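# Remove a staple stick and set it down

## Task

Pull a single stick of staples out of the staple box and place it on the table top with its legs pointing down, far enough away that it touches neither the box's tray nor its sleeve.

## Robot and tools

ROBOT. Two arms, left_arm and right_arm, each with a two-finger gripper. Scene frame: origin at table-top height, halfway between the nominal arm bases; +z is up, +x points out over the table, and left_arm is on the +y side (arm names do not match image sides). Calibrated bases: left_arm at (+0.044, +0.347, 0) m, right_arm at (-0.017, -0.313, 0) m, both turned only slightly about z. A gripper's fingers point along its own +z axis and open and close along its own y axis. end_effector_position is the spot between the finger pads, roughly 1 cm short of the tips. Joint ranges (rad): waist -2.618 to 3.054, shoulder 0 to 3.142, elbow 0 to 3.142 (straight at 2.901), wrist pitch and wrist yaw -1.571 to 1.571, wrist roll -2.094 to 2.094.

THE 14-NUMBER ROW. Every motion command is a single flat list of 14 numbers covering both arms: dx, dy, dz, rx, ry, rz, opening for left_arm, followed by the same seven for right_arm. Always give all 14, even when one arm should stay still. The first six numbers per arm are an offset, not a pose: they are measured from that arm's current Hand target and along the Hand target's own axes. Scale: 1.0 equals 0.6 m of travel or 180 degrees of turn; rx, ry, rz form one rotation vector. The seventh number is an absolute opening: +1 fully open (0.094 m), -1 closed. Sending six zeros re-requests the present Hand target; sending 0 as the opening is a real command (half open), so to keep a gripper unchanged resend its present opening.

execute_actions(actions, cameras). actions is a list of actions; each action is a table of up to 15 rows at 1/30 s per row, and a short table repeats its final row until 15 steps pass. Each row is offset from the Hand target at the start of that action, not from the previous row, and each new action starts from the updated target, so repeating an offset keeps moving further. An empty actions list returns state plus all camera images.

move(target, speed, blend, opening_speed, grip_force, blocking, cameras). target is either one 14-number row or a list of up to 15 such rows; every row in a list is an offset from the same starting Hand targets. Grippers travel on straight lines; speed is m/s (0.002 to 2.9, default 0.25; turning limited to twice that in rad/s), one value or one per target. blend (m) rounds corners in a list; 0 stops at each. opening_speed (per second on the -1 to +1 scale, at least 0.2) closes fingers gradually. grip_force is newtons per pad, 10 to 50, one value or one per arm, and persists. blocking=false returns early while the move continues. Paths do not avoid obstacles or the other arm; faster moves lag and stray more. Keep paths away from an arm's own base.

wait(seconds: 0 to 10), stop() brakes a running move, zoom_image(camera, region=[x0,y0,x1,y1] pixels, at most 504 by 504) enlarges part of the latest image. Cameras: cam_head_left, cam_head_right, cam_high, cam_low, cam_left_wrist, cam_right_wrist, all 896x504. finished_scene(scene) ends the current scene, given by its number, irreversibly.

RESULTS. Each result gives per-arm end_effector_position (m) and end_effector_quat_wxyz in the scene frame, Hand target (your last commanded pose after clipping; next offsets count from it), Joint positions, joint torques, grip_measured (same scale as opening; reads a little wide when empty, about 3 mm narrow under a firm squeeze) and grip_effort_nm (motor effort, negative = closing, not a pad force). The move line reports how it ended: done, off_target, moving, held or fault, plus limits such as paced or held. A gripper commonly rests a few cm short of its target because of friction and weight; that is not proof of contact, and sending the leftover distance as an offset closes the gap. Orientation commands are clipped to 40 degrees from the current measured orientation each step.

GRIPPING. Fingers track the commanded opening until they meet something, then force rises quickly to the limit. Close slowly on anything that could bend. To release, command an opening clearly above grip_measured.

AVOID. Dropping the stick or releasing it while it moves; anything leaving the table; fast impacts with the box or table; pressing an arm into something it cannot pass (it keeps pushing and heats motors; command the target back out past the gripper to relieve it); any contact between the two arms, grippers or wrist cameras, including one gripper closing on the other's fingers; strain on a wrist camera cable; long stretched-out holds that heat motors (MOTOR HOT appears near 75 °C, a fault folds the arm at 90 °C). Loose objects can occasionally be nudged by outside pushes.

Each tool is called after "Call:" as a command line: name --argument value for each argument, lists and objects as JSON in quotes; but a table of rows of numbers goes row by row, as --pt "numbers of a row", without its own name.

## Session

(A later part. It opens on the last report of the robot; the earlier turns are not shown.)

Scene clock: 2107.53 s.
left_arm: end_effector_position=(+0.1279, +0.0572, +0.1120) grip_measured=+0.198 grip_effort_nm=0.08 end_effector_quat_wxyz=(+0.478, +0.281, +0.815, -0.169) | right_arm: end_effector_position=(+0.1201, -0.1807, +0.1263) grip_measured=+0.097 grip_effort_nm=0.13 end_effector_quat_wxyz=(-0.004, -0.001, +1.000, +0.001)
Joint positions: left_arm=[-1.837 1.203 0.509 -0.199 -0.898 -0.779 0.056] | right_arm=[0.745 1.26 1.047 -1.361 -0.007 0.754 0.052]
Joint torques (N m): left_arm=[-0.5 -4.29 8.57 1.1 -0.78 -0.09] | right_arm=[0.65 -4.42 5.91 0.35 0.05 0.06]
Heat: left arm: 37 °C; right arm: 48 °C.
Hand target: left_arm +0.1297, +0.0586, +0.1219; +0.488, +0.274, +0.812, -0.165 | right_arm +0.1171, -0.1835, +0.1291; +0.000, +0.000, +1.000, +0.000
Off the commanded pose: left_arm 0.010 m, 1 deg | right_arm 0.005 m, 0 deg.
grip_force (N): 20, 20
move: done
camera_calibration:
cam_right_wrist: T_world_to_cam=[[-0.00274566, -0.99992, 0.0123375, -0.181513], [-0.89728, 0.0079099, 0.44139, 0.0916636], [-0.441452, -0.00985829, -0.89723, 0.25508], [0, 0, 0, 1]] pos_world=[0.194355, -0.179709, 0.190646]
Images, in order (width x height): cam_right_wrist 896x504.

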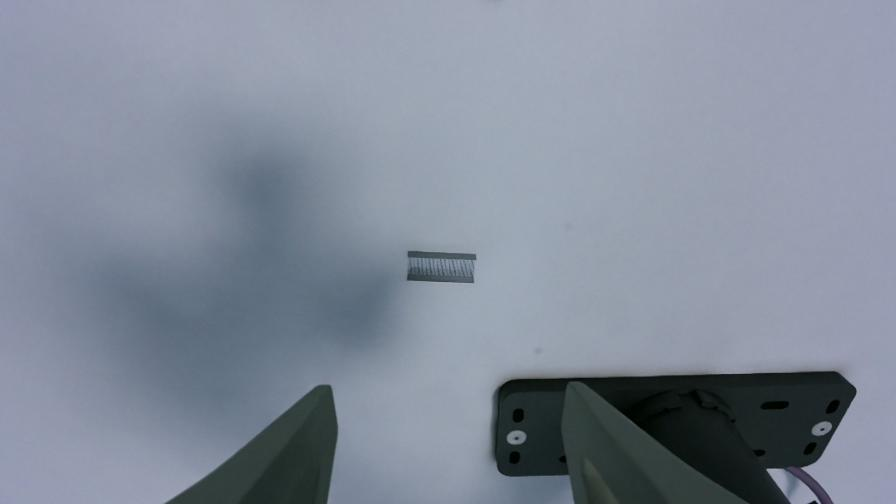

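Call:
move --target '[0,0,0,0,0,0,0.2, 0.0227,0.0075,0.1233,0,0.111,0.011,0.15]' --speed 0.1 --cameras '["cam_right_wrist"]'

Scene clock: 2133.20 s.
left_arm: end_effector_position=(+0.1279, +0.0572, +0.1120) grip_measured=+0.198 grip_effort_nm=0.08 end_effector_quat_wxyz=(+0.478, +0.281, +0.815, -0.169) | right_arm: end_effector_position=(+0.1019, -0.1819, +0.0568) grip_measured=+0.147 grip_effort_nm=0.13 end_effector_quat_wxyz=(-0.174, +0.018, +0.985, -0.009)
Joint positions: left_arm=[-1.837 1.203 0.509 -0.199 -0.898 -0.779 0.056] | right_arm=[0.619 1.528 0.927 -1.263 -0.194 0.638 0.054]
Joint torques (N m): left_arm=[-0.59 -4.34 8.76 1.12 -0.74 -0.05] | right_arm=[-0.46 -4.18 5.07 0.1 -0.21 -0.08]
Heat: left arm: 35 °C; right arm: 42 °C.
Hand target: left_arm +0.1297, +0.0586, +0.1219; +0.488, +0.274, +0.812, -0.165 | right_arm +0.1034, -0.1790, +0.0551; -0.174, +0.018, +0.985, +0.000
Off the commanded pose: left_arm 0.010 m, 1 deg | right_arm 0.004 m, 1 deg.
grip_force (N): 20, 20
move: done
camera_calibration:
cam_right_wrist: T_world_to_cam=[[-0.0314449, -0.998721, 0.0395994, -0.180391], [-0.695846, 0.0503152, 0.716426, 0.0776116], [-0.717502, -0.00502716, -0.696538, 0.202248], [0, 0, 0, 1]] pos_world=[0.193447, -0.183049, 0.0924141]
Images, in order (width x height): cam_right_wrist 896x504.

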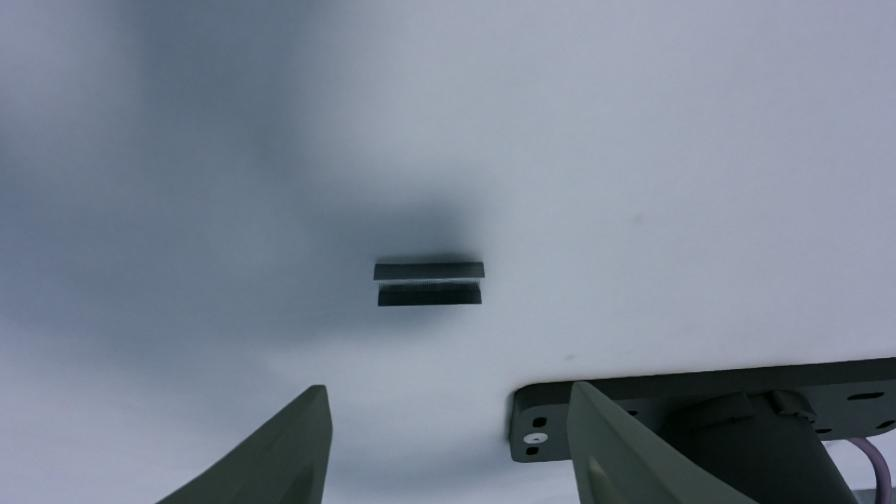

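Call:
move --target '[0,0,0,0,0,0,0.2, -0.0108,0.0075,0.0493,0,0,0,0.15]' --speed 0.06 --cameras '["cam_right_wrist"]'

Scene clock: 2148.57 s.
left_arm: end_effector_position=(+0.1279, +0.0572, +0.1120) grip_measured=+0.198 grip_effort_nm=0.08 end_effector_quat_wxyz=(+0.478, +0.281, +0.815, -0.169) | right_arm: end_effector_position=(+0.0996, -0.1785, +0.0270) grip_measured=+0.147 grip_effort_nm=0.13 end_effector_quat_wxyz=(-0.174, +0.016, +0.985, -0.006)
Joint positions: left_arm=[-1.837 1.203 0.509 -0.199 -0.898 -0.779 0.056] | right_arm=[0.635 1.576 0.845 -1.127 -0.202 0.649 0.054]
Joint torques (N m): left_arm=[-0.58 -4.25 8.65 1.13 -0.74 -0.06] | right_arm=[0.64 -4.19 4.81 0.13 -0.21 0.06]
Heat: left arm: 34 °C; right arm: 40 °C.
Hand target: left_arm +0.1297, +0.0586, +0.1219; +0.488, +0.274, +0.812, -0.165 | right_arm +0.0994, -0.1746, +0.0251; -0.174, +0.017, +0.985, +0.000
Off the commanded pose: left_arm 0.010 m, 1 deg | right_arm 0.004 m, 1 deg.
grip_force (N): 20, 20
move: done
camera_calibration:
cam_right_wrist: T_world_to_cam=[[-0.0288807, -0.999023, 0.0334567, -0.17595], [-0.696496, 0.0441202, 0.716203, 0.0961342], [-0.716979, -0.00261803, -0.69709, 0.180297], [0, 0, 0, 1]] pos_world=[0.191145, -0.179548, 0.0627187]
Images, in order (width x height): cam_right_wrist 896x504.

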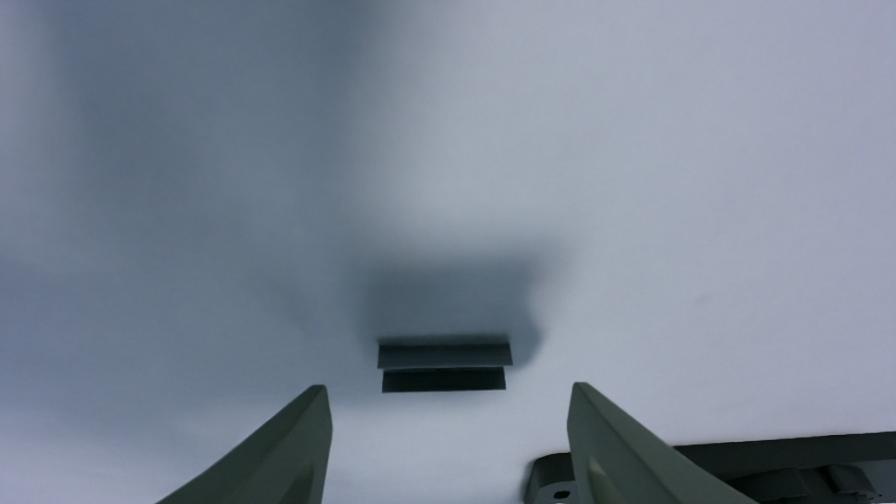

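Call:
move --target '[0,0,0,0,0,0,0.2, -0.0034,0.0025,0.0130,0,0,0,0.1]' --speed 0.04 --cameras '["cam_right_wrist"]'

Scene clock: 2159.83 s.
left_arm: end_effector_position=(+0.1279, +0.0572, +0.1120) grip_measured=+0.198 grip_effort_nm=0.08 end_effector_quat_wxyz=(+0.478, +0.281, +0.815, -0.169) | right_arm: end_effector_position=(+0.0994, -0.1767, +0.0192) grip_measured=+0.103 grip_effort_nm=-0.17 end_effector_quat_wxyz=(-0.173, +0.016, +0.985, -0.006)
Joint positions: left_arm=[-1.837 1.203 0.509 -0.199 -0.898 -0.779 0.056] | right_arm=[0.642 1.593 0.828 -1.089 -0.204 0.656 0.052]
Joint torques (N m): left_arm=[-0.62 -4.18 8.54 1.14 -0.73 -0.07] | right_arm=[0.66 -4.22 4.72 0.13 -0.22 0.05]
Heat: left arm: 34 °C; right arm: 39 °C.
Hand target: left_arm +0.1297, +0.0586, +0.1219; +0.488, +0.274, +0.812, -0.165 | right_arm +0.0988, -0.1730, +0.0171; -0.174, +0.017, +0.985, +0.000
Off the commanded pose: left_arm 0.010 m, 1 deg | right_arm 0.004 m, 1 deg.
grip_force (N): 20, 20
move: done
camera_calibration:
cam_right_wrist: T_world_to_cam=[[-0.0294454, -0.999042, 0.0323584, -0.17384], [-0.69764, 0.043724, 0.715113, 0.101568], [-0.715843, -0.00151777, -0.69826, 0.174906], [0, 0, 0, 1]] pos_world=[0.190944, -0.177849, 0.055122]
Images, in order (width x height): cam_right_wrist 896x504.

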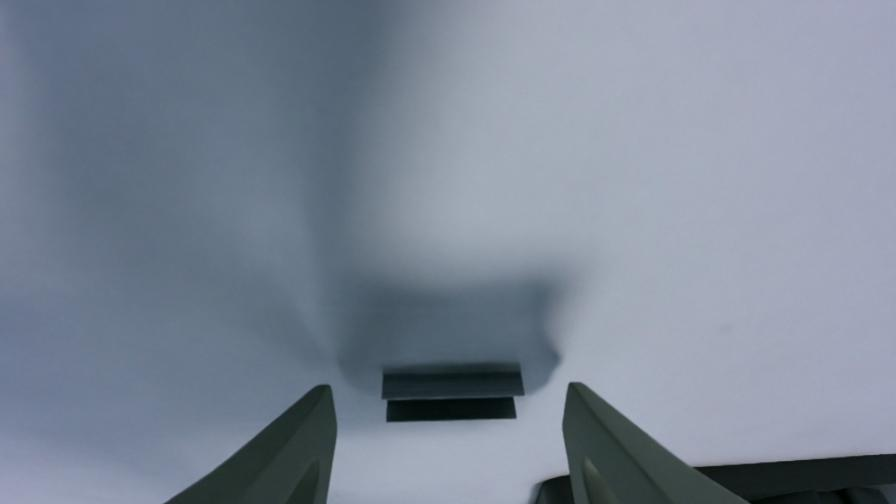

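Call:
move --target '[0,0,0,0,0,0,0.2, -0.0026,0,0.0071,0,0,0,0.1]' --speed 0.03 --cameras '["cam_right_wrist"]'

Scene clock: 2165.60 s.
left_arm: end_effector_position=(+0.1279, +0.0572, +0.1120) grip_measured=+0.198 grip_effort_nm=0.08 end_effector_quat_wxyz=(+0.478, +0.281, +0.815, -0.169) | right_arm: end_effector_position=(+0.0995, -0.1767, +0.0147) grip_measured=+0.103 grip_effort_nm=-0.17 end_effector_quat_wxyz=(-0.173, +0.016, +0.985, -0.005)
Joint positions: left_arm=[-1.837 1.203 0.509 -0.199 -0.898 -0.779 0.056] | right_arm=[0.642 1.603 0.818 -1.068 -0.204 0.656 0.052]
Joint torques (N m): left_arm=[-0.55 -4.34 8.53 1.14 -0.76 -0.07] | right_arm=[0.62 -4.22 4.56 0.12 -0.21 0.06]
Heat: left arm: 34 °C; right arm: 39 °C.
Hand target: left_arm +0.1297, +0.0586, +0.1219; +0.488, +0.274, +0.812, -0.165 | right_arm +0.0989, -0.1730, +0.0125; -0.174, +0.017, +0.985, +0.000
Off the commanded pose: left_arm 0.010 m, 1 deg | right_arm 0.004 m, 1 deg.
grip_force (N): 20, 20
move: done
camera_calibration:
cam_right_wrist: T_world_to_cam=[[-0.029526, -0.999047, 0.0321369, -0.173569], [-0.69784, 0.0436214, 0.714924, 0.104811], [-0.715645, -0.0013176, -0.698463, 0.171772], [0, 0, 0, 1]] pos_world=[0.190944, -0.177749, 0.0506226]
Images, in order (width x height): cam_right_wrist 896x504.

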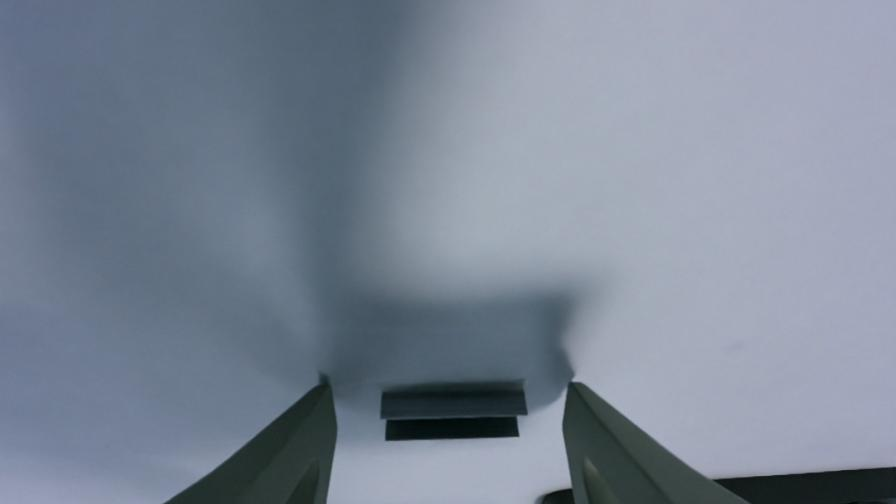

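Call:
move --target '[0,0,0,0,0,0,0.2, 0,0,0,0,0,0,-0.4]' --speed 0.05 --opening_speed 0.6 --cameras '["cam_right_wrist"]'

Scene clock: 2171.53 s.
left_arm: end_effector_position=(+0.1279, +0.0572, +0.1120) grip_measured=+0.198 grip_effort_nm=0.08 end_effector_quat_wxyz=(+0.478, +0.281, +0.815, -0.169) | right_arm: end_effector_position=(+0.0995, -0.1765, +0.0147) grip_measured=-0.356 grip_effort_nm=-0.47 end_effector_quat_wxyz=(-0.173, +0.016, +0.985, -0.005)
Joint positions: left_arm=[-1.837 1.203 0.509 -0.199 -0.898 -0.779 0.056] | right_arm=[0.642 1.603 0.818 -1.068 -0.204 0.657 0.03]
Joint torques (N m): left_arm=[-0.66 -4.29 8.5 1.08 -0.8 -0.07] | right_arm=[0.68 -4.19 4.62 0.12 -0.22 0.06]
Heat: left arm: 34 °C; right arm: 38 °C.
Hand target: left_arm +0.1297, +0.0586, +0.1219; +0.488, +0.274, +0.812, -0.165 | right_arm +0.0988, -0.1730, +0.0126; -0.174, +0.018, +0.985, +0.000
Off the commanded pose: left_arm 0.010 m, 1 deg | right_arm 0.004 m, 1 deg.
grip_force (N): 20, 20
move: done
camera_calibration:
cam_right_wrist: T_world_to_cam=[[-0.0299585, -0.999048, 0.0317168, -0.173463], [-0.697871, 0.0436229, 0.714894, 0.104888], [-0.715597, -0.000717089, -0.698513, 0.171944], [0, 0, 0, 1]] pos_world=[0.191045, -0.17775, 0.0506229]
Images, in order (width x height): cam_right_wrist 896x504.

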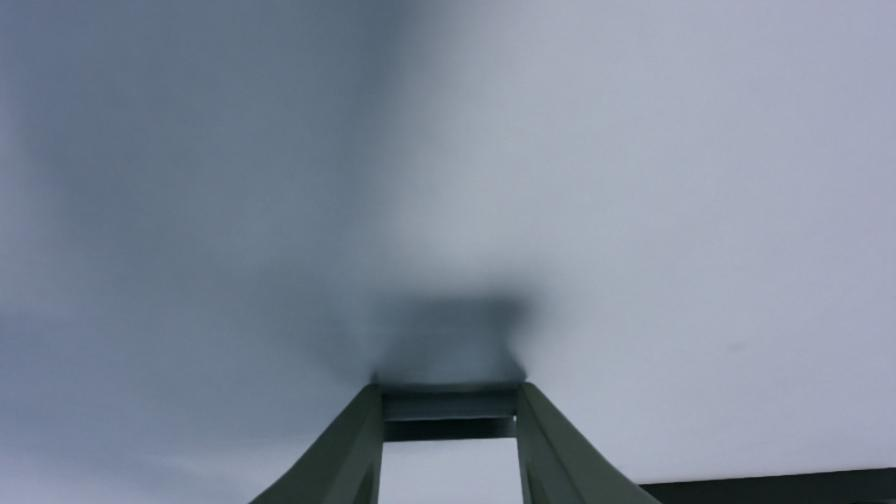

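Call:
move --pt "0 0 0 0 0 0 0.2 0.0285 0 -0.0783 0 0 0 -0.4" --pt "0 0 0 0 0 0 0.2 0.0741 0 -0.2037 0 -0.111 0 -0.4" --speed 0.12 --blend '[0.03,0]' --cameras '["cam_right_wrist"]'

Scene clock: 2186.83 s.
left_arm: end_effector_position=(+0.1279, +0.0572, +0.1120) grip_measured=+0.198 grip_effort_nm=0.08 end_effector_quat_wxyz=(+0.478, +0.281, +0.815, -0.169) | right_arm: end_effector_position=(+0.0957, -0.1726, +0.1334) grip_measured=-0.357 grip_effort_nm=-0.50 end_effector_quat_wxyz=(-0.016, +0.015, +1.000, -0.008)
Joint positions: left_arm=[-1.837 1.203 0.509 -0.199 -0.898 -0.779 0.056] | right_arm=[0.864 1.248 1.066 -1.421 -0.015 0.905 0.03]
Joint torques (N m): left_arm=[-0.59 -4.27 8.58 1.12 -0.75 -0.08] | right_arm=[0.55 -4.01 8.28 0.29 0.15 0.08]
Heat: left arm: 34 °C; right arm: 37 °C.
Hand target: left_arm +0.1297, +0.0586, +0.1219; +0.488, +0.274, +0.812, -0.165 | right_arm +0.0989, -0.1724, +0.1425; +0.000, +0.017, +1.000, -0.003
Off the commanded pose: left_arm 0.010 m, 1 deg | right_arm 0.010 m, 2 deg.
grip_force (N): 20, 20
move: done; blend cut to 0.025 m at target 1
camera_calibration:
cam_right_wrist: T_world_to_cam=[[-0.0355172, -0.998884, 0.0311311, -0.172747], [-0.885256, 0.0459016, 0.462833, 0.0691784], [-0.463745, -0.0111205, -0.885899, 0.251204], [0, 0, 0, 1]] pos_world=[0.1716, -0.172936, 0.195901]
Images, in order (width x height): cam_right_wrist 896x504.

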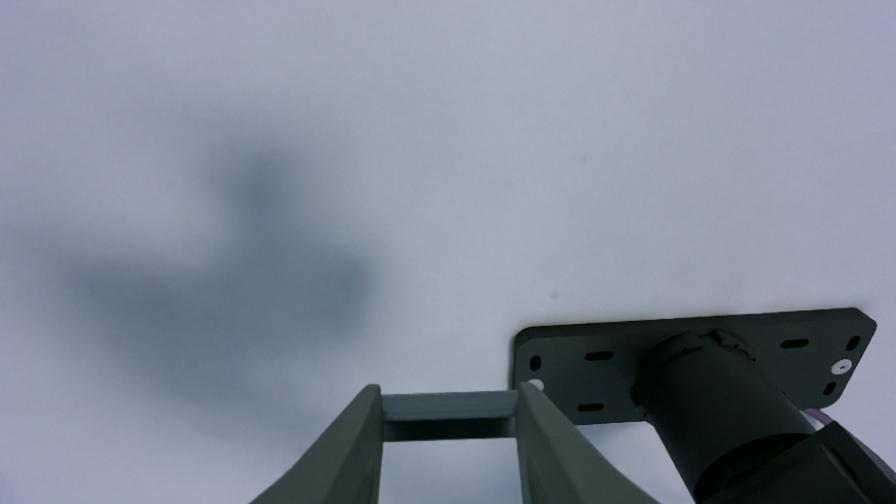

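Call:
move --pt "0 0 0 0 0 0 0.2 -0.3435 -0.2342 -0.0125 0 0 0.0333 -0.4" --pt "0 0 0 0 0 0 0.2 -0.5652 -0.3765 -0.0125 0.0330 -0.3768 0.0489 -0.4" --speed '[0.25,0.25]' --blend '[0.08,0]' --cameras '["cam_right_wrist"]'

Scene clock: 2203.00 s.
left_arm: end_effector_position=(+0.1279, +0.0572, +0.1120) grip_measured=+0.198 grip_effort_nm=0.08 end_effector_quat_wxyz=(+0.478, +0.281, +0.815, -0.169) | right_arm: end_effector_position=(+0.4241, -0.4087, +0.1414) grip_measured=-0.357 grip_effort_nm=-0.50 end_effector_quat_wxyz=(+0.534, +0.090, +0.838, -0.062)
Joint positions: left_arm=[-1.837 1.203 0.509 -0.199 -0.898 -0.779 0.056] | right_arm=[-0.224 1.537 0.73 0.372 0.01 -0.004 0.03]
Joint torques (N m): left_arm=[-0.47 -4.22 8.7 1.15 -0.75 -0.1] | right_arm=[-0.5 -5.44 6.54 2.8 -0.15 -0.05]
Heat: left arm: 34 °C; right arm: 37 °C.
Hand target: left_arm +0.1297, +0.0586, +0.1219; +0.488, +0.274, +0.812, -0.165 | right_arm +0.4300, -0.4098, +0.1511; +0.556, +0.085, +0.825, -0.061
Off the commanded pose: left_arm 0.010 m, 1 deg | right_arm 0.011 m, 3 deg.
grip_force (N): 20, 20
move: off_target (right_arm)
camera_calibration:
cam_right_wrist: T_world_to_cam=[[-0.233186, -0.972385, 0.00956879, -0.299549], [-0.753781, 0.174529, -0.633525, 0.518806], [0.61436, -0.154942, -0.773663, -0.12393], [0, 0, 0, 1]] pos_world=[0.397353, -0.401026, 0.235663]
Images, in order (width x height): cam_right_wrist 896x504.

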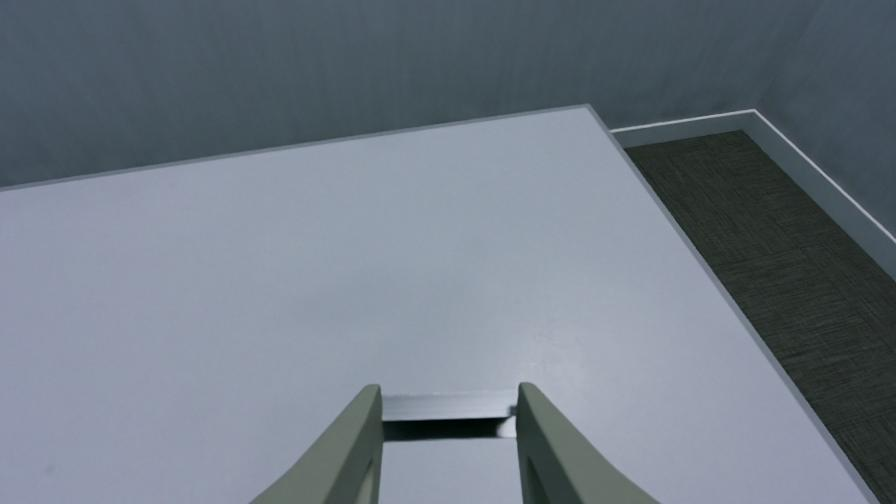

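Call:
move --pt "0 0 0 0 0 0 0.2 0.1777 0 0.0718 0 0 0 -0.4" --pt "0 0 0 0 0 0 0.2 0.1993 0 0.0805 0 0 0 -0.4" --speed '[0.15,0.04]' --blend '[0.01,0]'

Scene clock: 2210.27 s.
left_arm: end_effector_position=(+0.1279, +0.0572, +0.1120) grip_measured=+0.198 grip_effort_nm=0.08 end_effector_quat_wxyz=(+0.478, +0.281, +0.815, -0.169) | right_arm: end_effector_position=(+0.4314, -0.4110, +0.0251) grip_measured=-0.357 grip_effort_nm=-0.49 end_effector_quat_wxyz=(+0.554, +0.089, +0.825, -0.064)
Joint positions: left_arm=[-1.837 1.203 0.509 -0.199 -0.898 -0.779 0.056] | right_arm=[-0.226 2.029 0.582 1.059 0.008 -0.006 0.03]
Joint torques (N m): left_arm=[-0.47 -4.33 8.51 1.13 -0.74 -0.08] | right_arm=[-0.53 -6.41 3.41 2.47 -0.15 -0.06]
Heat: left arm: 34 °C; right arm: 36 °C.
Hand target: left_arm +0.1297, +0.0586, +0.1219; +0.488, +0.274, +0.812, -0.165 | right_arm +0.4299, -0.4105, +0.0221; +0.556, +0.085, +0.825, -0.061
Off the commanded pose: left_arm 0.010 m, 1 deg | right_arm 0.003 m, 1 deg.
grip_force (N): 20, 20
move: done; blend cut to 0.007 m at target 1

Call:
move --target '[0,0,0,0,0,0,0.2, 0.0108,0,0.0044,0,0,0,-0.4]' --speed 0.03

Call:
move --target '[0,0,0,0,0,0,0.2, 0.0093,0,0.0037,0,0,0,-0.4]' --speed 0.03 --cameras '["cam_right_wrist"]'

Scene clock: 2214.53 s.
left_arm: end_effector_position=(+0.1279, +0.0572, +0.1120) grip_measured=+0.198 grip_effort_nm=0.08 end_effector_quat_wxyz=(+0.478, +0.281, +0.815, -0.169) | right_arm: end_effector_position=(+0.4337, -0.4115, +0.0248) grip_measured=-0.357 grip_effort_nm=-0.50 end_effector_quat_wxyz=(+0.565, +0.088, +0.818, -0.066)
Joint positions: left_arm=[-1.837 1.203 0.509 -0.199 -0.898 -0.779 0.056] | right_arm=[-0.226 2.059 0.582 1.115 0.008 -0.006 0.03]
Joint torques (N m): left_arm=[-0.55 -4.29 8.79 1.12 -0.74 -0.08] | right_arm=[-0.53 -6.22 3.32 2.24 -0.16 -0.05]
Heat: left arm: 35 °C; right arm: 36 °C.
Hand target: left_arm +0.1297, +0.0586, +0.1219; +0.488, +0.274, +0.812, -0.165 | right_arm +0.4299, -0.4105, +0.0151; +0.556, +0.085, +0.825, -0.061
Off the commanded pose: left_arm 0.010 m, 1 deg | right_arm 0.011 m, 1 deg.
grip_force (N): 20, 20
move: off_target (right_arm)

Scene clock: 2215.37 s.
left_arm: end_effector_position=(+0.1279, +0.0572, +0.1120) grip_measured=+0.198 grip_effort_nm=0.08 end_effector_quat_wxyz=(+0.478, +0.281, +0.815, -0.169) | right_arm: end_effector_position=(+0.4352, -0.4118, +0.0244) grip_measured=-0.357 grip_effort_nm=-0.50 end_effector_quat_wxyz=(+0.573, +0.087, +0.812, -0.067)
Joint positions: left_arm=[-1.837 1.203 0.509 -0.199 -0.898 -0.779 0.056] | right_arm=[-0.226 2.084 0.582 1.161 0.008 -0.006 0.03]
Joint torques (N m): left_arm=[-0.58 -4.38 8.5 1.13 -0.76 -0.07] | right_arm=[-0.53 -5.93 3.18 2.04 -0.16 -0.05]
Heat: left arm: 35 °C; right arm: 36 °C.
Hand target: left_arm +0.1297, +0.0586, +0.1219; +0.488, +0.274, +0.812, -0.165 | right_arm +0.4298, -0.4105, +0.0091; +0.556, +0.085, +0.825, -0.061
Off the commanded pose: left_arm 0.010 m, 1 deg | right_arm 0.016 m, 3 deg.
grip_force (N): 20, 20
move: off_target (right_arm)
camera_calibration:
cam_right_wrist: T_world_to_cam=[[-0.233724, -0.972273, 0.00757722, -0.298428], [-0.692492, 0.160987, -0.703234, 0.423054], [0.682516, -0.16961, -0.710918, -0.259028], [0, 0, 0, 1]] pos_world=[0.400003, -0.402193, 0.11562]
Images, in order (width x height): cam_right_wrist 896x504.

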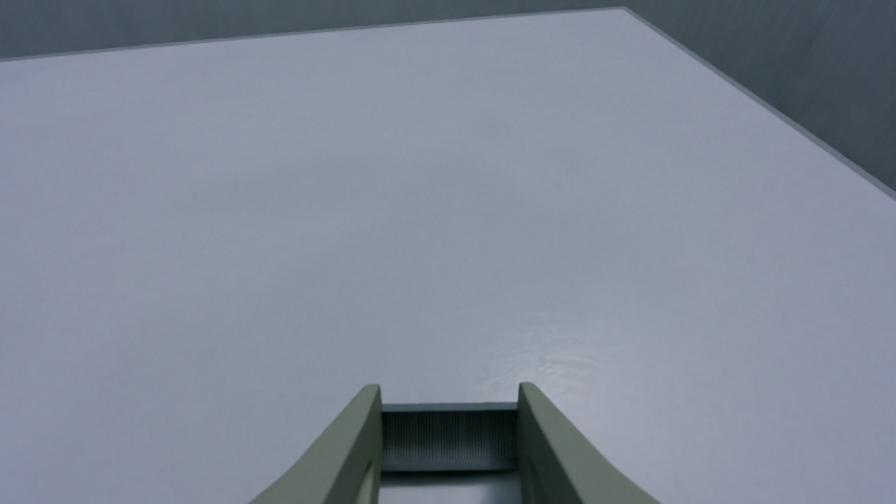

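Call:
zoom_image --camera "cam_right_wrist" --region '[340, 370, 560, 494]'

Scaled by 2.291 from the camera's 896x504 image, which has a finer 1280x720 frame.

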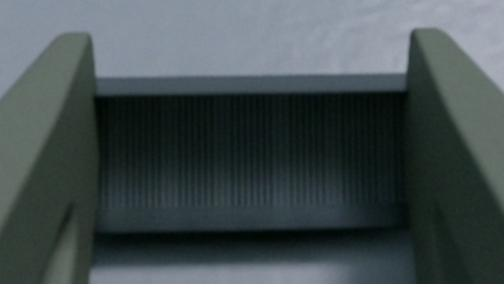

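Call:
move --pt "0 0 0 0 0 0 0.2 -0.2179 0 -0.0880 0 0 0 -0.4" --pt "0 0 0 0 0 0 0.2 -0.0227 0 -0.2375 0 0.239 0 -0.4" --speed '[0.15,0.15]' --blend '[0.04,0]' --cameras '["cam_right_wrist"]'

Scene clock: 2299.13 s.
left_arm: end_effector_position=(+0.1279, +0.0572, +0.1120) grip_measured=+0.198 grip_effort_nm=0.08 end_effector_quat_wxyz=(+0.478, +0.281, +0.815, -0.169) | right_arm: end_effector_position=(+0.3001, -0.3823, +0.0676) grip_measured=-0.357 grip_effort_nm=-0.50 end_effector_quat_wxyz=(+0.210, +0.103, +0.972, -0.027)
Joint positions: left_arm=[-1.837 1.203 0.509 -0.199 -0.898 -0.779 0.056] | right_arm=[-0.226 1.431 0.85 -0.564 0.008 -0.006 0.03]
Joint torques (N m): left_arm=[-0.5 -4.29 8.55 1.16 -0.74 -0.04] | right_arm=[-0.32 -4.38 9.1 1.15 -0.06 -0.07]
Heat: left arm: 36 °C; right arm: 35 °C.
Hand target: left_arm +0.1297, +0.0586, +0.1219; +0.488, +0.274, +0.812, -0.165 | right_arm +0.3057, -0.3838, +0.0750; +0.215, +0.101, +0.971, -0.025
Off the commanded pose: left_arm 0.010 m, 1 deg | right_arm 0.009 m, 1 deg.
grip_force (N): 20, 20
move: done
camera_calibration:
cam_right_wrist: T_world_to_cam=[[-0.221636, -0.974909, 0.0207334, -0.307239], [-0.974734, 0.222102, 0.0237428, 0.413997], [-0.027752, -0.0149473, -0.999503, 0.160751], [0, 0, 0, 1]] pos_world=[0.339903, -0.389076, 0.157212]
Images, in order (width x height): cam_right_wrist 896x504.

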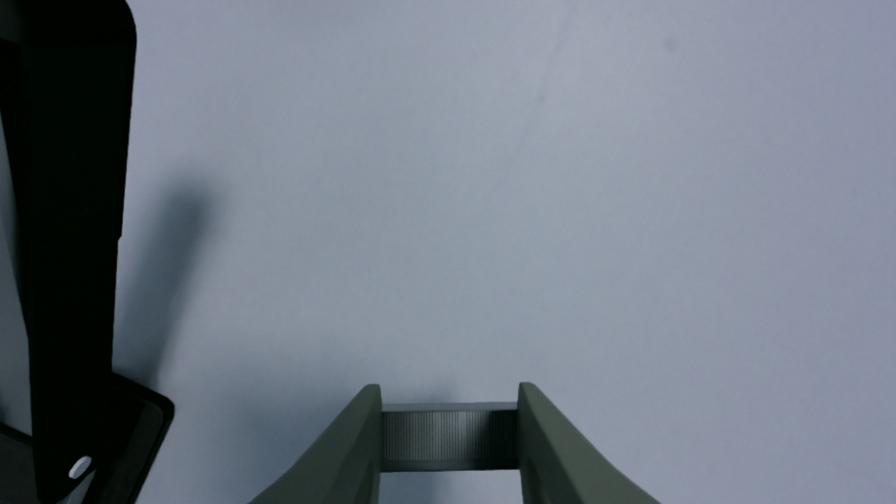

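Call:
move --pt "0 0 0 0 0 0 0.2 0.0338 0 0.0725 0 0 0 -0.4" --pt "0 0 0 0 0 0 0.2 0.0388 0 0.0831 0 0 0 -0.4" --speed '[0.12,0.04]' --blend '[0.01,0]' --cameras '["cam_right_wrist"]'

Scene clock: 2308.97 s.
left_arm: end_effector_position=(+0.1279, +0.0572, +0.1120) grip_measured=+0.198 grip_effort_nm=0.08 end_effector_quat_wxyz=(+0.478, +0.281, +0.815, -0.169) | right_arm: end_effector_position=(+0.2990, -0.3821, +0.0193) grip_measured=-0.357 grip_effort_nm=-0.50 end_effector_quat_wxyz=(+0.200, +0.102, +0.974, -0.026)
Joint positions: left_arm=[-1.837 1.203 0.509 -0.199 -0.898 -0.779 0.056] | right_arm=[-0.226 1.532 0.737 -0.368 0.008 -0.007 0.03]
Joint torques (N m): left_arm=[-0.54 -4.21 8.66 1.11 -0.76 -0.07] | right_arm=[-0.49 -4.71 5.6 1.7 -0.05 -0.05]
Heat: left arm: 36 °C; right arm: 35 °C.
Hand target: left_arm +0.1297, +0.0586, +0.1219; +0.488, +0.274, +0.812, -0.165 | right_arm +0.3055, -0.3841, +0.0199; +0.215, +0.101, +0.971, -0.025
Off the commanded pose: left_arm 0.010 m, 1 deg | right_arm 0.007 m, 2 deg.
grip_force (N): 20, 20
move: done; blend cut to 0.0035 m at target 1
camera_calibration:
cam_right_wrist: T_world_to_cam=[[-0.22026, -0.975208, 0.0213423, -0.306834], [-0.97433, 0.221, 0.0428893, 0.413162], [-0.0465426, -0.0113477, -0.998852, 0.119405], [0, 0, 0, 1]] pos_world=[0.340531, -0.389181, 0.108096]
Images, in order (width x height): cam_right_wrist 896x504.

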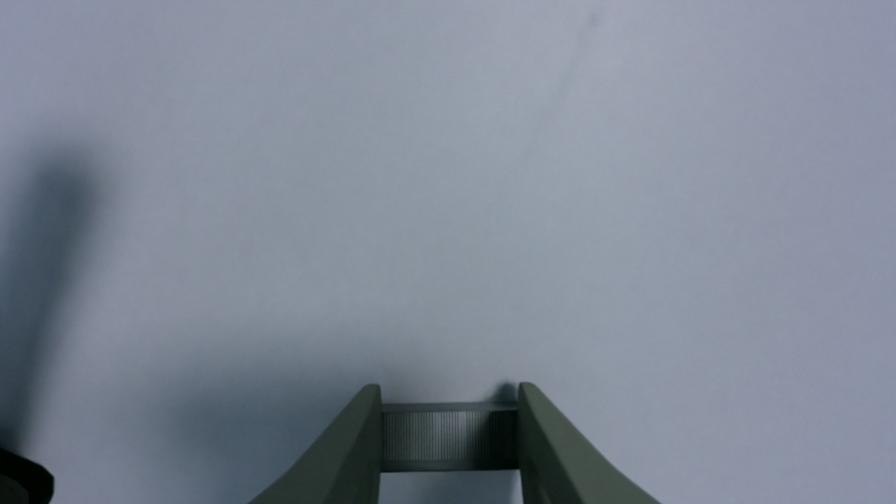

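Call:
move --target '[0,0,0,0,0,0,0.2, 0.0028,0,0.0060,0,0,0,-0.4]' --speed 0.03 --cameras '["cam_right_wrist"]'

Call:
zoom_image --camera "cam_right_wrist" --region '[340, 350, 560, 494]'

Scene clock: 2312.43 s.
left_arm: end_effector_position=(+0.1279, +0.0572, +0.1120) grip_measured=+0.198 grip_effort_nm=0.08 end_effector_quat_wxyz=(+0.478, +0.281, +0.815, -0.169) | right_arm: end_effector_position=(+0.3003, -0.3824, +0.0175) grip_measured=-0.357 grip_effort_nm=-0.50 end_effector_quat_wxyz=(+0.203, +0.102, +0.973, -0.026)
Joint positions: left_arm=[-1.837 1.203 0.509 -0.199 -0.898 -0.779 0.056] | right_arm=[-0.226 1.538 0.731 -0.351 0.008 -0.007 0.03]
Joint torques (N m): left_arm=[-0.5 -4.3 8.58 1.14 -0.76 -0.07] | right_arm=[-0.51 -4.38 5.3 1.75 -0.04 -0.08]
Heat: left arm: 36 °C; right arm: 34 °C.
Hand target: left_arm +0.1297, +0.0586, +0.1219; +0.488, +0.274, +0.812, -0.165 | right_arm +0.3056, -0.3841, +0.0161; +0.215, +0.101, +0.971, -0.025
Off the commanded pose: left_arm 0.010 m, 1 deg | right_arm 0.006 m, 1 deg.
grip_force (N): 20, 20
move: done
camera_calibration:
cam_right_wrist: T_world_to_cam=[[-0.220334, -0.97519, 0.0213738, -0.306692], [-0.974565, 0.221007, 0.0371377, 0.414719], [-0.0409401, -0.0126474, -0.999082, 0.115453], [0, 0, 0, 1]] pos_world=[0.341322, -0.389279, 0.106501]
Images, in order (width x height): cam_right_wrist 896x504.

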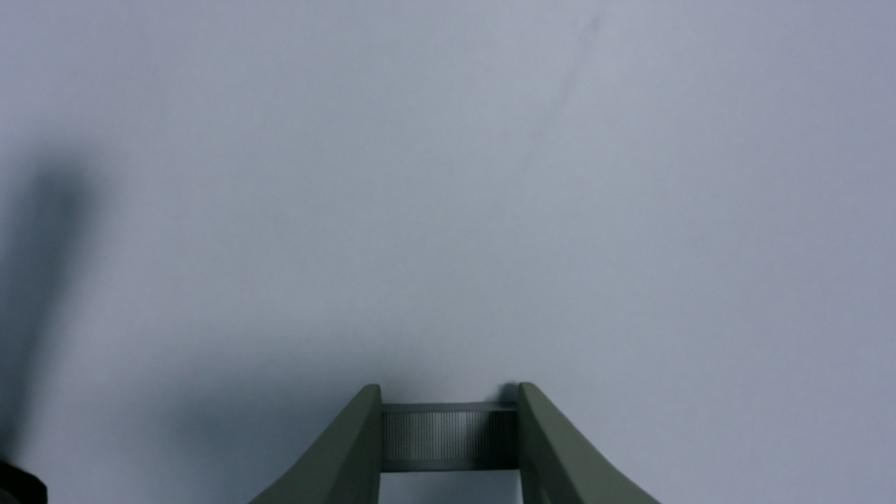

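Scaled by 2.291 from the camera's 896x504 image, which has a finer 1280x720 frame.

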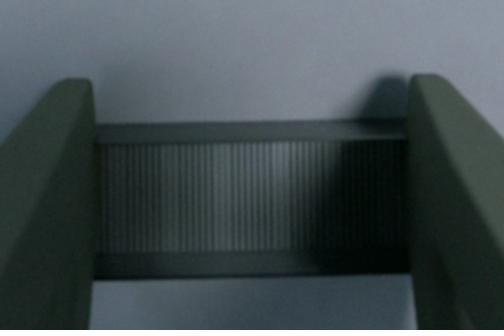

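Call:
move --target '[0,0,0,0,0,0,0.2, 0.0028,0,0.0060,0,0,0,-0.4]' --speed 0.03

Call:
move --target '[0,0,0,0,0,0,0.2, 0.0028,0,0.0060,0,0,0,-0.4]' --speed 0.03 --cameras '["cam_right_wrist"]'

Call:
zoom_image --camera "cam_right_wrist" --region '[340, 350, 560, 494]'

Scene clock: 2316.83 s.
left_arm: end_effector_position=(+0.1279, +0.0572, +0.1120) grip_measured=+0.198 grip_effort_nm=0.08 end_effector_quat_wxyz=(+0.478, +0.281, +0.815, -0.169) | right_arm: end_effector_position=(+0.3001, -0.3824, +0.0171) grip_measured=-0.357 grip_effort_nm=-0.50 end_effector_quat_wxyz=(+0.204, +0.102, +0.973, -0.026)
Joint positions: left_arm=[-1.837 1.203 0.509 -0.199 -0.898 -0.779 0.056] | right_arm=[-0.226 1.538 0.729 -0.348 0.008 -0.007 0.03]
Joint torques (N m): left_arm=[-0.58 -4.34 8.4 1.12 -0.79 -0.08] | right_arm=[-0.47 -3.56 4.74 1.91 -0.06 -0.08]
Heat: left arm: 36 °C; right arm: 34 °C.
Hand target: left_arm +0.1297, +0.0586, +0.1219; +0.488, +0.274, +0.812, -0.165 | right_arm +0.3055, -0.3841, +0.0121; +0.215, +0.101, +0.971, -0.025
Off the commanded pose: left_arm 0.010 m, 1 deg | right_arm 0.008 m, 1 deg.
grip_force (N): 20, 20
move: done

Scene clock: 2317.53 s.
left_arm: end_effector_position=(+0.1279, +0.0572, +0.1120) grip_measured=+0.198 grip_effort_nm=0.08 end_effector_quat_wxyz=(+0.478, +0.281, +0.815, -0.169) | right_arm: end_effector_position=(+0.3003, -0.3824, +0.0164) grip_measured=-0.357 grip_effort_nm=-0.50 end_effector_quat_wxyz=(+0.205, +0.102, +0.973, -0.027)
Joint positions: left_arm=[-1.837 1.203 0.509 -0.199 -0.898 -0.779 0.056] | right_arm=[-0.226 1.538 0.724 -0.339 0.008 -0.007 0.03]
Joint torques (N m): left_arm=[-0.61 -4.44 8.64 1.13 -0.74 -0.08] | right_arm=[-0.49 -2.8 4.45 2.04 -0.07 -0.07]
Heat: left arm: 36 °C; right arm: 34 °C.
Hand target: left_arm +0.1297, +0.0586, +0.1219; +0.488, +0.274, +0.812, -0.165 | right_arm +0.3056, -0.3842, +0.0082; +0.215, +0.101, +0.971, -0.025
Off the commanded pose: left_arm 0.010 m, 1 deg | right_arm 0.010 m, 1 deg.
grip_force (N): 20, 20
move: done
camera_calibration:
cam_right_wrist: T_world_to_cam=[[-0.220487, -0.975158, 0.0212625, -0.306665], [-0.974709, 0.221095, 0.0325513, 0.415017], [-0.0364437, -0.0135476, -0.999244, 0.112779], [0, 0, 0, 1]] pos_world=[0.341015, -0.389277, 0.105705]
Images, in order (width x height): cam_right_wrist 896x504.

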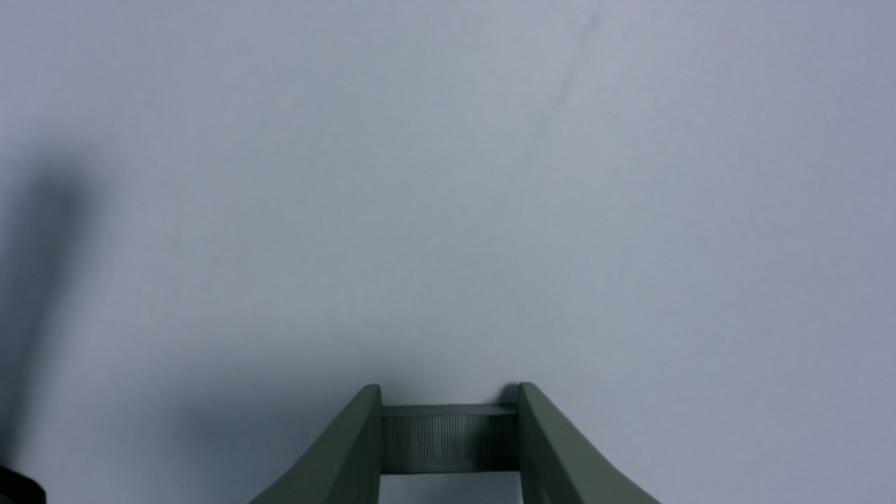

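Scaled by 2.291 from the camera's 896x504 image, which has a finer 1280x720 frame.

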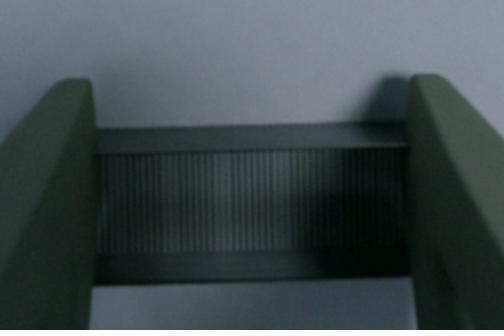

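Call:
move --target '[0,0,0,0,0,0,0.2, 0,0,0,0,0,0,0.0]' --speed 0.03 --opening_speed 0.4 --cameras '["cam_right_wrist"]'

Scene clock: 2321.83 s.
left_arm: end_effector_position=(+0.1279, +0.0572, +0.1120) grip_measured=+0.198 grip_effort_nm=0.08 end_effector_quat_wxyz=(+0.478, +0.281, +0.815, -0.169) | right_arm: end_effector_position=(+0.3105, -0.3857, +0.0171) grip_measured=-0.003 grip_effort_nm=0.14 end_effector_quat_wxyz=(+0.226, +0.103, +0.968, -0.029)
Joint positions: left_arm=[-1.837 1.203 0.509 -0.199 -0.898 -0.779 0.056] | right_arm=[-0.229 1.552 0.72 -0.28 0.008 -0.007 0.047]
Joint torques (N m): left_arm=[-0.61 -4.31 8.62 1.1 -0.76 -0.09] | right_arm=[-0.25 -3.89 4.68 1.44 -0.06 -0.08]
Heat: left arm: 36 °C; right arm: 34 °C.
Hand target: left_arm +0.1297, +0.0586, +0.1219; +0.488, +0.274, +0.812, -0.165 | right_arm +0.3056, -0.3842, +0.0081; +0.215, +0.101, +0.971, -0.025
Off the commanded pose: left_arm 0.010 m, 1 deg | right_arm 0.010 m, 1 deg.
grip_force (N): 20, 20
move: done
camera_calibration:
cam_right_wrist: T_world_to_cam=[[-0.224317, -0.974291, 0.0209491, -0.306016], [-0.974507, 0.224172, -0.00905498, 0.427398], [0.00412598, -0.0224462, -0.99974, 0.0976813], [0, 0, 0, 1]] pos_world=[0.347455, -0.391766, 0.107937]
Images, in order (width x height): cam_right_wrist 896x504.

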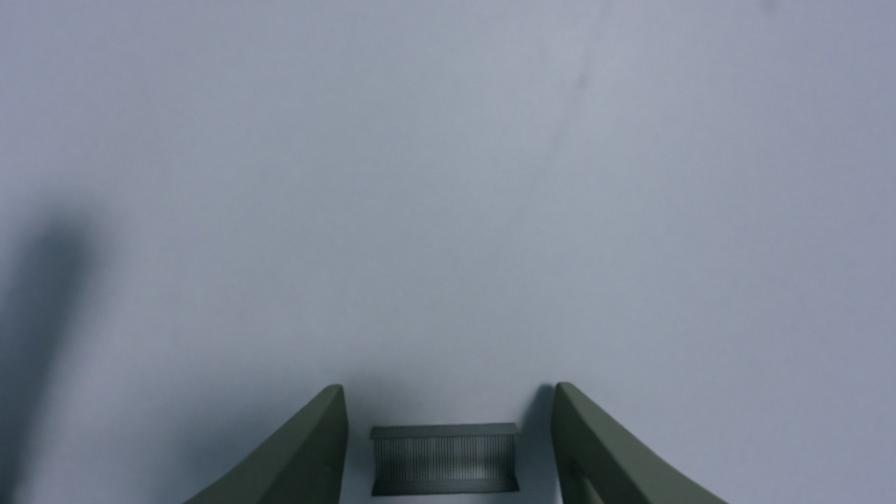

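Call:
move --pt "0 0 0 0 0 0 0.2 -0.0282 0 -0.0604 0 0 0 0.05" --pt "0 0 0 0 0 0 0.2 -0.0392 0 -0.0737 0 0.2389 0 0.05" --speed '[0.1,0.2]' --blend '[0.02,0]' --cameras '["cam_right_wrist"]'

Scene clock: 2339.17 s.
left_arm: end_effector_position=(+0.1279, +0.0572, +0.1120) grip_measured=+0.198 grip_effort_nm=0.08 end_effector_quat_wxyz=(+0.478, +0.281, +0.815, -0.169) | right_arm: end_effector_position=(+0.3049, -0.3844, +0.0547) grip_measured=+0.047 grip_effort_nm=0.13 end_effector_quat_wxyz=(-0.157, +0.103, +0.982, +0.014)
Joint positions: left_arm=[-1.837 1.203 0.509 -0.199 -0.898 -0.779 0.056] | right_arm=[-0.229 2.131 1.694 -1.45 0.008 -0.007 0.049]
Joint torques (N m): left_arm=[-0.49 -4.3 8.65 1.19 -0.76 -0.07] | right_arm=[0.25 -9.22 7.79 -0.3 -0.01 0.02]
Heat: left arm: 36 °C; right arm: 33 °C.
Hand target: left_arm +0.1297, +0.0586, +0.1219; +0.488, +0.274, +0.812, -0.165 | right_arm +0.3081, -0.3845, +0.0581; -0.156, +0.104, +0.982, +0.014
Off the commanded pose: left_arm 0.010 m, 1 deg | right_arm 0.005 m, 0 deg.
grip_force (N): 20, 20
move: done; blend cut to 0.0199 m at target 1
camera_calibration:
cam_right_wrist: T_world_to_cam=[[-0.207573, -0.977994, 0.020998, -0.313389], [-0.701494, 0.163779, 0.693601, 0.277101], [-0.681776, 0.129243, -0.720054, 0.387465], [0, 0, 0, 1]] pos_world=[0.393498, -0.401953, 0.0933783]
Images, in order (width x height): cam_right_wrist 896x504.

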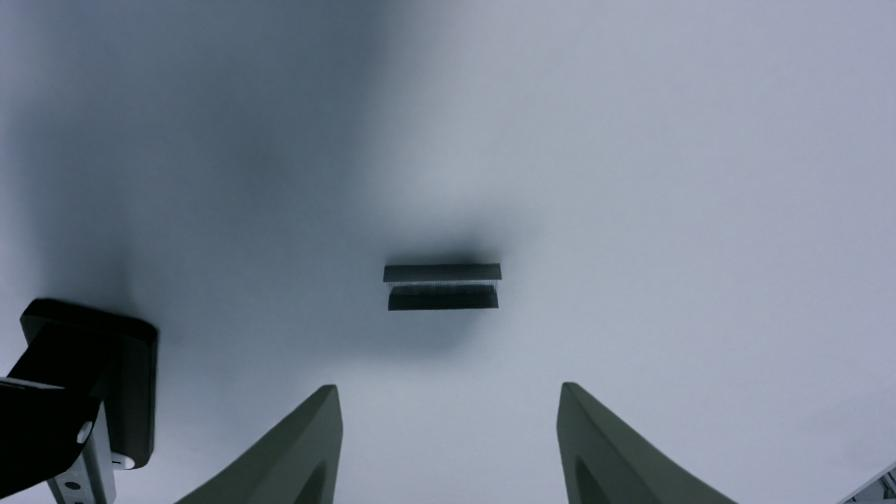

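Call:
move --target '[0,0,0,0,0,0,0.2, -0.0162,0.0025,0.0578,0,0,0,0.05]' --speed 0.06 --cameras '["cam_right_wrist"]'

Scene clock: 2348.40 s.
left_arm: end_effector_position=(+0.1279, +0.0572, +0.1120) grip_measured=+0.198 grip_effort_nm=0.08 end_effector_quat_wxyz=(+0.478, +0.281, +0.815, -0.169) | right_arm: end_effector_position=(+0.3038, -0.3842, +0.0257) grip_measured=+0.047 grip_effort_nm=0.13 end_effector_quat_wxyz=(-0.160, +0.103, +0.982, +0.014)
Joint positions: left_arm=[-1.837 1.203 0.509 -0.199 -0.898 -0.779 0.056] | right_arm=[-0.229 2.163 1.623 -1.354 0.008 -0.007 0.049]
Joint torques (N m): left_arm=[-0.58 -4.3 8.53 1.11 -0.75 -0.07] | right_arm=[0.58 -9.44 5.16 0.06 -0.01 0.04]
Heat: left arm: 36 °C; right arm: 34 °C.
Hand target: left_arm +0.1297, +0.0586, +0.1219; +0.488, +0.274, +0.812, -0.165 | right_arm +0.3070, -0.3829, +0.0221; -0.156, +0.104, +0.982, +0.014
Off the commanded pose: left_arm 0.010 m, 1 deg | right_arm 0.005 m, 1 deg.
grip_force (N): 20, 20
move: done
camera_calibration:
cam_right_wrist: T_world_to_cam=[[-0.207823, -0.977941, 0.0210049, -0.312717], [-0.696727, 0.163066, 0.698556, 0.29459], [-0.686572, 0.130541, -0.715247, 0.367686], [0, 0, 0, 1]] pos_world=[0.392702, -0.401854, 0.0637672]
Images, in order (width x height): cam_right_wrist 896x504.

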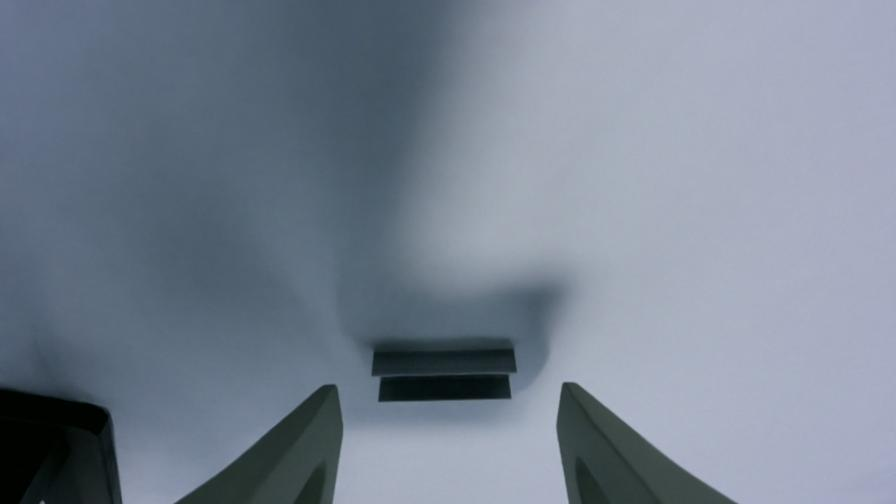

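Call:
move --target '[0,0,0,0,0,0,0.2, -0.0044,0.003,0.0135,0,0,0,0.05]' --speed 0.04 --cameras '["cam_right_wrist"]'

Call:
zoom_image --camera "cam_right_wrist" --region '[310, 350, 590, 494]'

Scene clock: 2355.67 s.
left_arm: end_effector_position=(+0.1279, +0.0572, +0.1120) grip_measured=+0.198 grip_effort_nm=0.08 end_effector_quat_wxyz=(+0.478, +0.281, +0.815, -0.169) | right_arm: end_effector_position=(+0.3046, -0.3829, +0.0180) grip_measured=+0.047 grip_effort_nm=0.13 end_effector_quat_wxyz=(-0.159, +0.103, +0.982, +0.013)
Joint positions: left_arm=[-1.837 1.203 0.509 -0.199 -0.898 -0.779 0.056] | right_arm=[-0.225 2.171 1.605 -1.326 0.008 -0.003 0.049]
Joint torques (N m): left_arm=[-0.57 -4.19 8.51 1.14 -0.74 -0.09] | right_arm=[0.62 -9.32 5.01 0.04 -0.01 0.03]
Heat: left arm: 36 °C; right arm: 34 °C.
Hand target: left_arm +0.1297, +0.0586, +0.1219; +0.488, +0.274, +0.812, -0.165 | right_arm +0.3073, -0.3812, +0.0136; -0.156, +0.104, +0.982, +0.014
Off the commanded pose: left_arm 0.010 m, 1 deg | right_arm 0.006 m, 0 deg.
grip_force (N): 20, 20
move: done
camera_calibration:
cam_right_wrist: T_world_to_cam=[[-0.207618, -0.977956, 0.0223061, -0.311226], [-0.698454, 0.164169, 0.69657, 0.301178], [-0.684877, 0.129041, -0.717142, 0.361463], [0, 0, 0, 1]] pos_world=[0.393301, -0.400453, 0.0563709]
Images, in order (width x height): cam_right_wrist 896x504.

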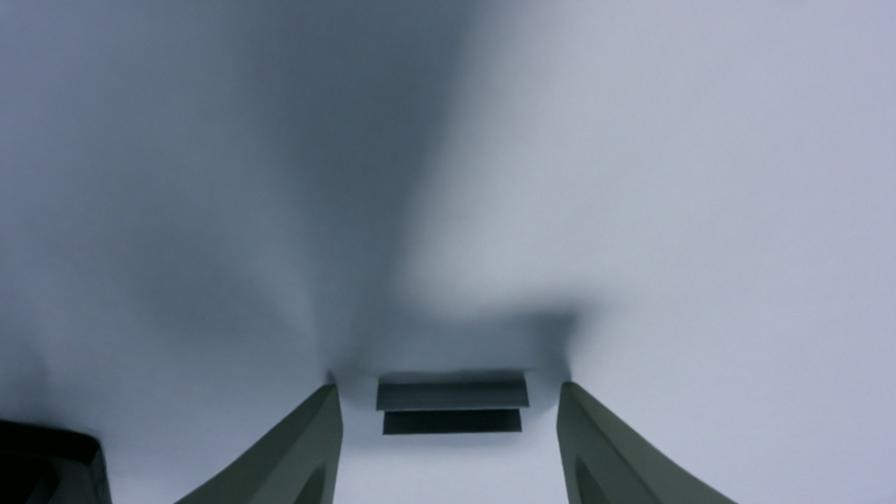

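Scaled by 1.800 from the camera's 896x504 image, which has a finer 1280x720 frame.

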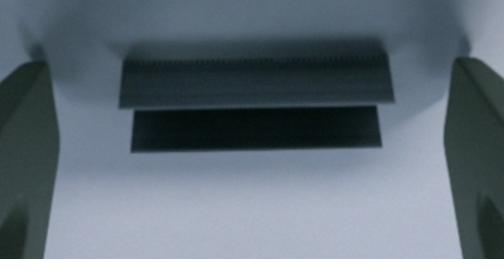

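Call:
move --target '[0,0,0,0,0,0,0.2, 0,0,0,0,0,0,-0.4]' --speed 0.05 --opening_speed 0.6 --cameras '["cam_right_wrist"]'

Scene clock: 2360.77 s.
left_arm: end_effector_position=(+0.1279, +0.0572, +0.1120) grip_measured=+0.198 grip_effort_nm=0.08 end_effector_quat_wxyz=(+0.478, +0.281, +0.815, -0.169) | right_arm: end_effector_position=(+0.3047, -0.3830, +0.0180) grip_measured=-0.347 grip_effort_nm=-0.44 end_effector_quat_wxyz=(-0.159, +0.103, +0.982, +0.013)
Joint positions: left_arm=[-1.837 1.203 0.509 -0.199 -0.898 -0.779 0.056] | right_arm=[-0.225 2.171 1.605 -1.325 0.008 -0.003 0.031]
Joint torques (N m): left_arm=[-0.69 -4.29 8.43 1.13 -0.76 -0.1] | right_arm=[0.64 -9.24 5.07 0.05 -0.02 0.03]
Heat: left arm: 36 °C; right arm: 34 °C.
Hand target: left_arm +0.1297, +0.0586, +0.1219; +0.488, +0.274, +0.812, -0.165 | right_arm +0.3073, -0.3812, +0.0136; -0.156, +0.104, +0.982, +0.014
Off the commanded pose: left_arm 0.010 m, 1 deg | right_arm 0.005 m, 0 deg.
grip_force (N): 20, 20
move: done
camera_calibration:
cam_right_wrist: T_world_to_cam=[[-0.207703, -0.977936, 0.0223665, -0.311245], [-0.698921, 0.164363, 0.696056, 0.301624], [-0.684375, 0.12894, -0.717639, 0.361404], [0, 0, 0, 1]] pos_world=[0.393501, -0.400553, 0.056372]
Images, in order (width x height): cam_right_wrist 896x504.

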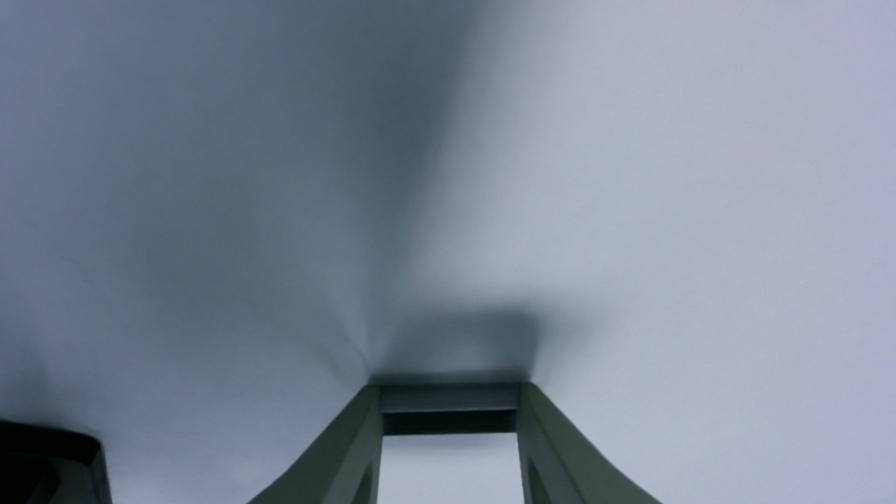

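Call:
move --pt "0 0 0 0 0 0 0.2 0.067 0 -0.206 0 0 0 -0.4" --pt "0 0 0 0 0 0 0.2 -0.1562 0 -0.2365 0 -0.522 0 -0.4" --speed '[0.15,0.25]' --blend '[0.04,0]' --cameras '["cam_right_wrist"]'

Scene clock: 2374.80 s.
left_arm: end_effector_position=(+0.1279, +0.0572, +0.1120) grip_measured=+0.198 grip_effort_nm=0.08 end_effector_quat_wxyz=(+0.478, +0.281, +0.815, -0.169) | right_arm: end_effector_position=(+0.4328, -0.4107, +0.1096) grip_measured=-0.351 grip_effort_nm=-0.50 end_effector_quat_wxyz=(+0.592, +0.087, +0.798, -0.067)
Joint positions: left_arm=[-1.837 1.203 0.509 -0.199 -0.898 -0.779 0.056] | right_arm=[-0.225 1.733 0.596 0.844 0.008 -0.001 0.03]
Joint torques (N m): left_arm=[-0.55 -4.3 8.55 1.12 -0.73 -0.09] | right_arm=[0.62 -5.91 5.63 2.83 -0.06 -0.05]
Heat: left arm: 37 °C; right arm: 35 °C.
Hand target: left_arm +0.1297, +0.0586, +0.1219; +0.488, +0.274, +0.812, -0.165 | right_arm +0.4376, -0.4083, +0.1196; +0.612, +0.081, +0.784, -0.066
Off the commanded pose: left_arm 0.010 m, 1 deg | right_arm 0.011 m, 3 deg.
grip_force (N): 20, 20
move: off_target (right_arm)
camera_calibration:
cam_right_wrist: T_world_to_cam=[[-0.234161, -0.972194, 0.00259063, -0.297882], [-0.658296, 0.156594, -0.736291, 0.468106], [0.715412, -0.174116, -0.67666, -0.216415], [0, 0, 0, 1]] pos_world=[0.393226, -0.400583, 0.198994]
Images, in order (width x height): cam_right_wrist 896x504.

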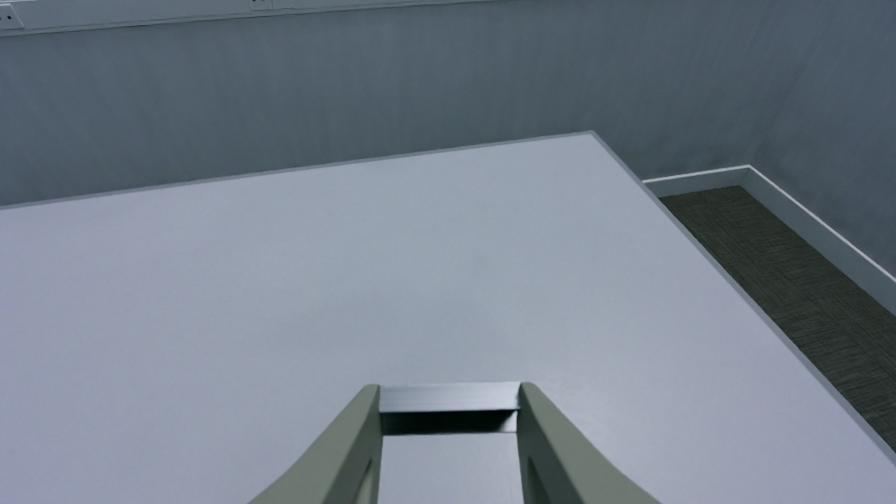

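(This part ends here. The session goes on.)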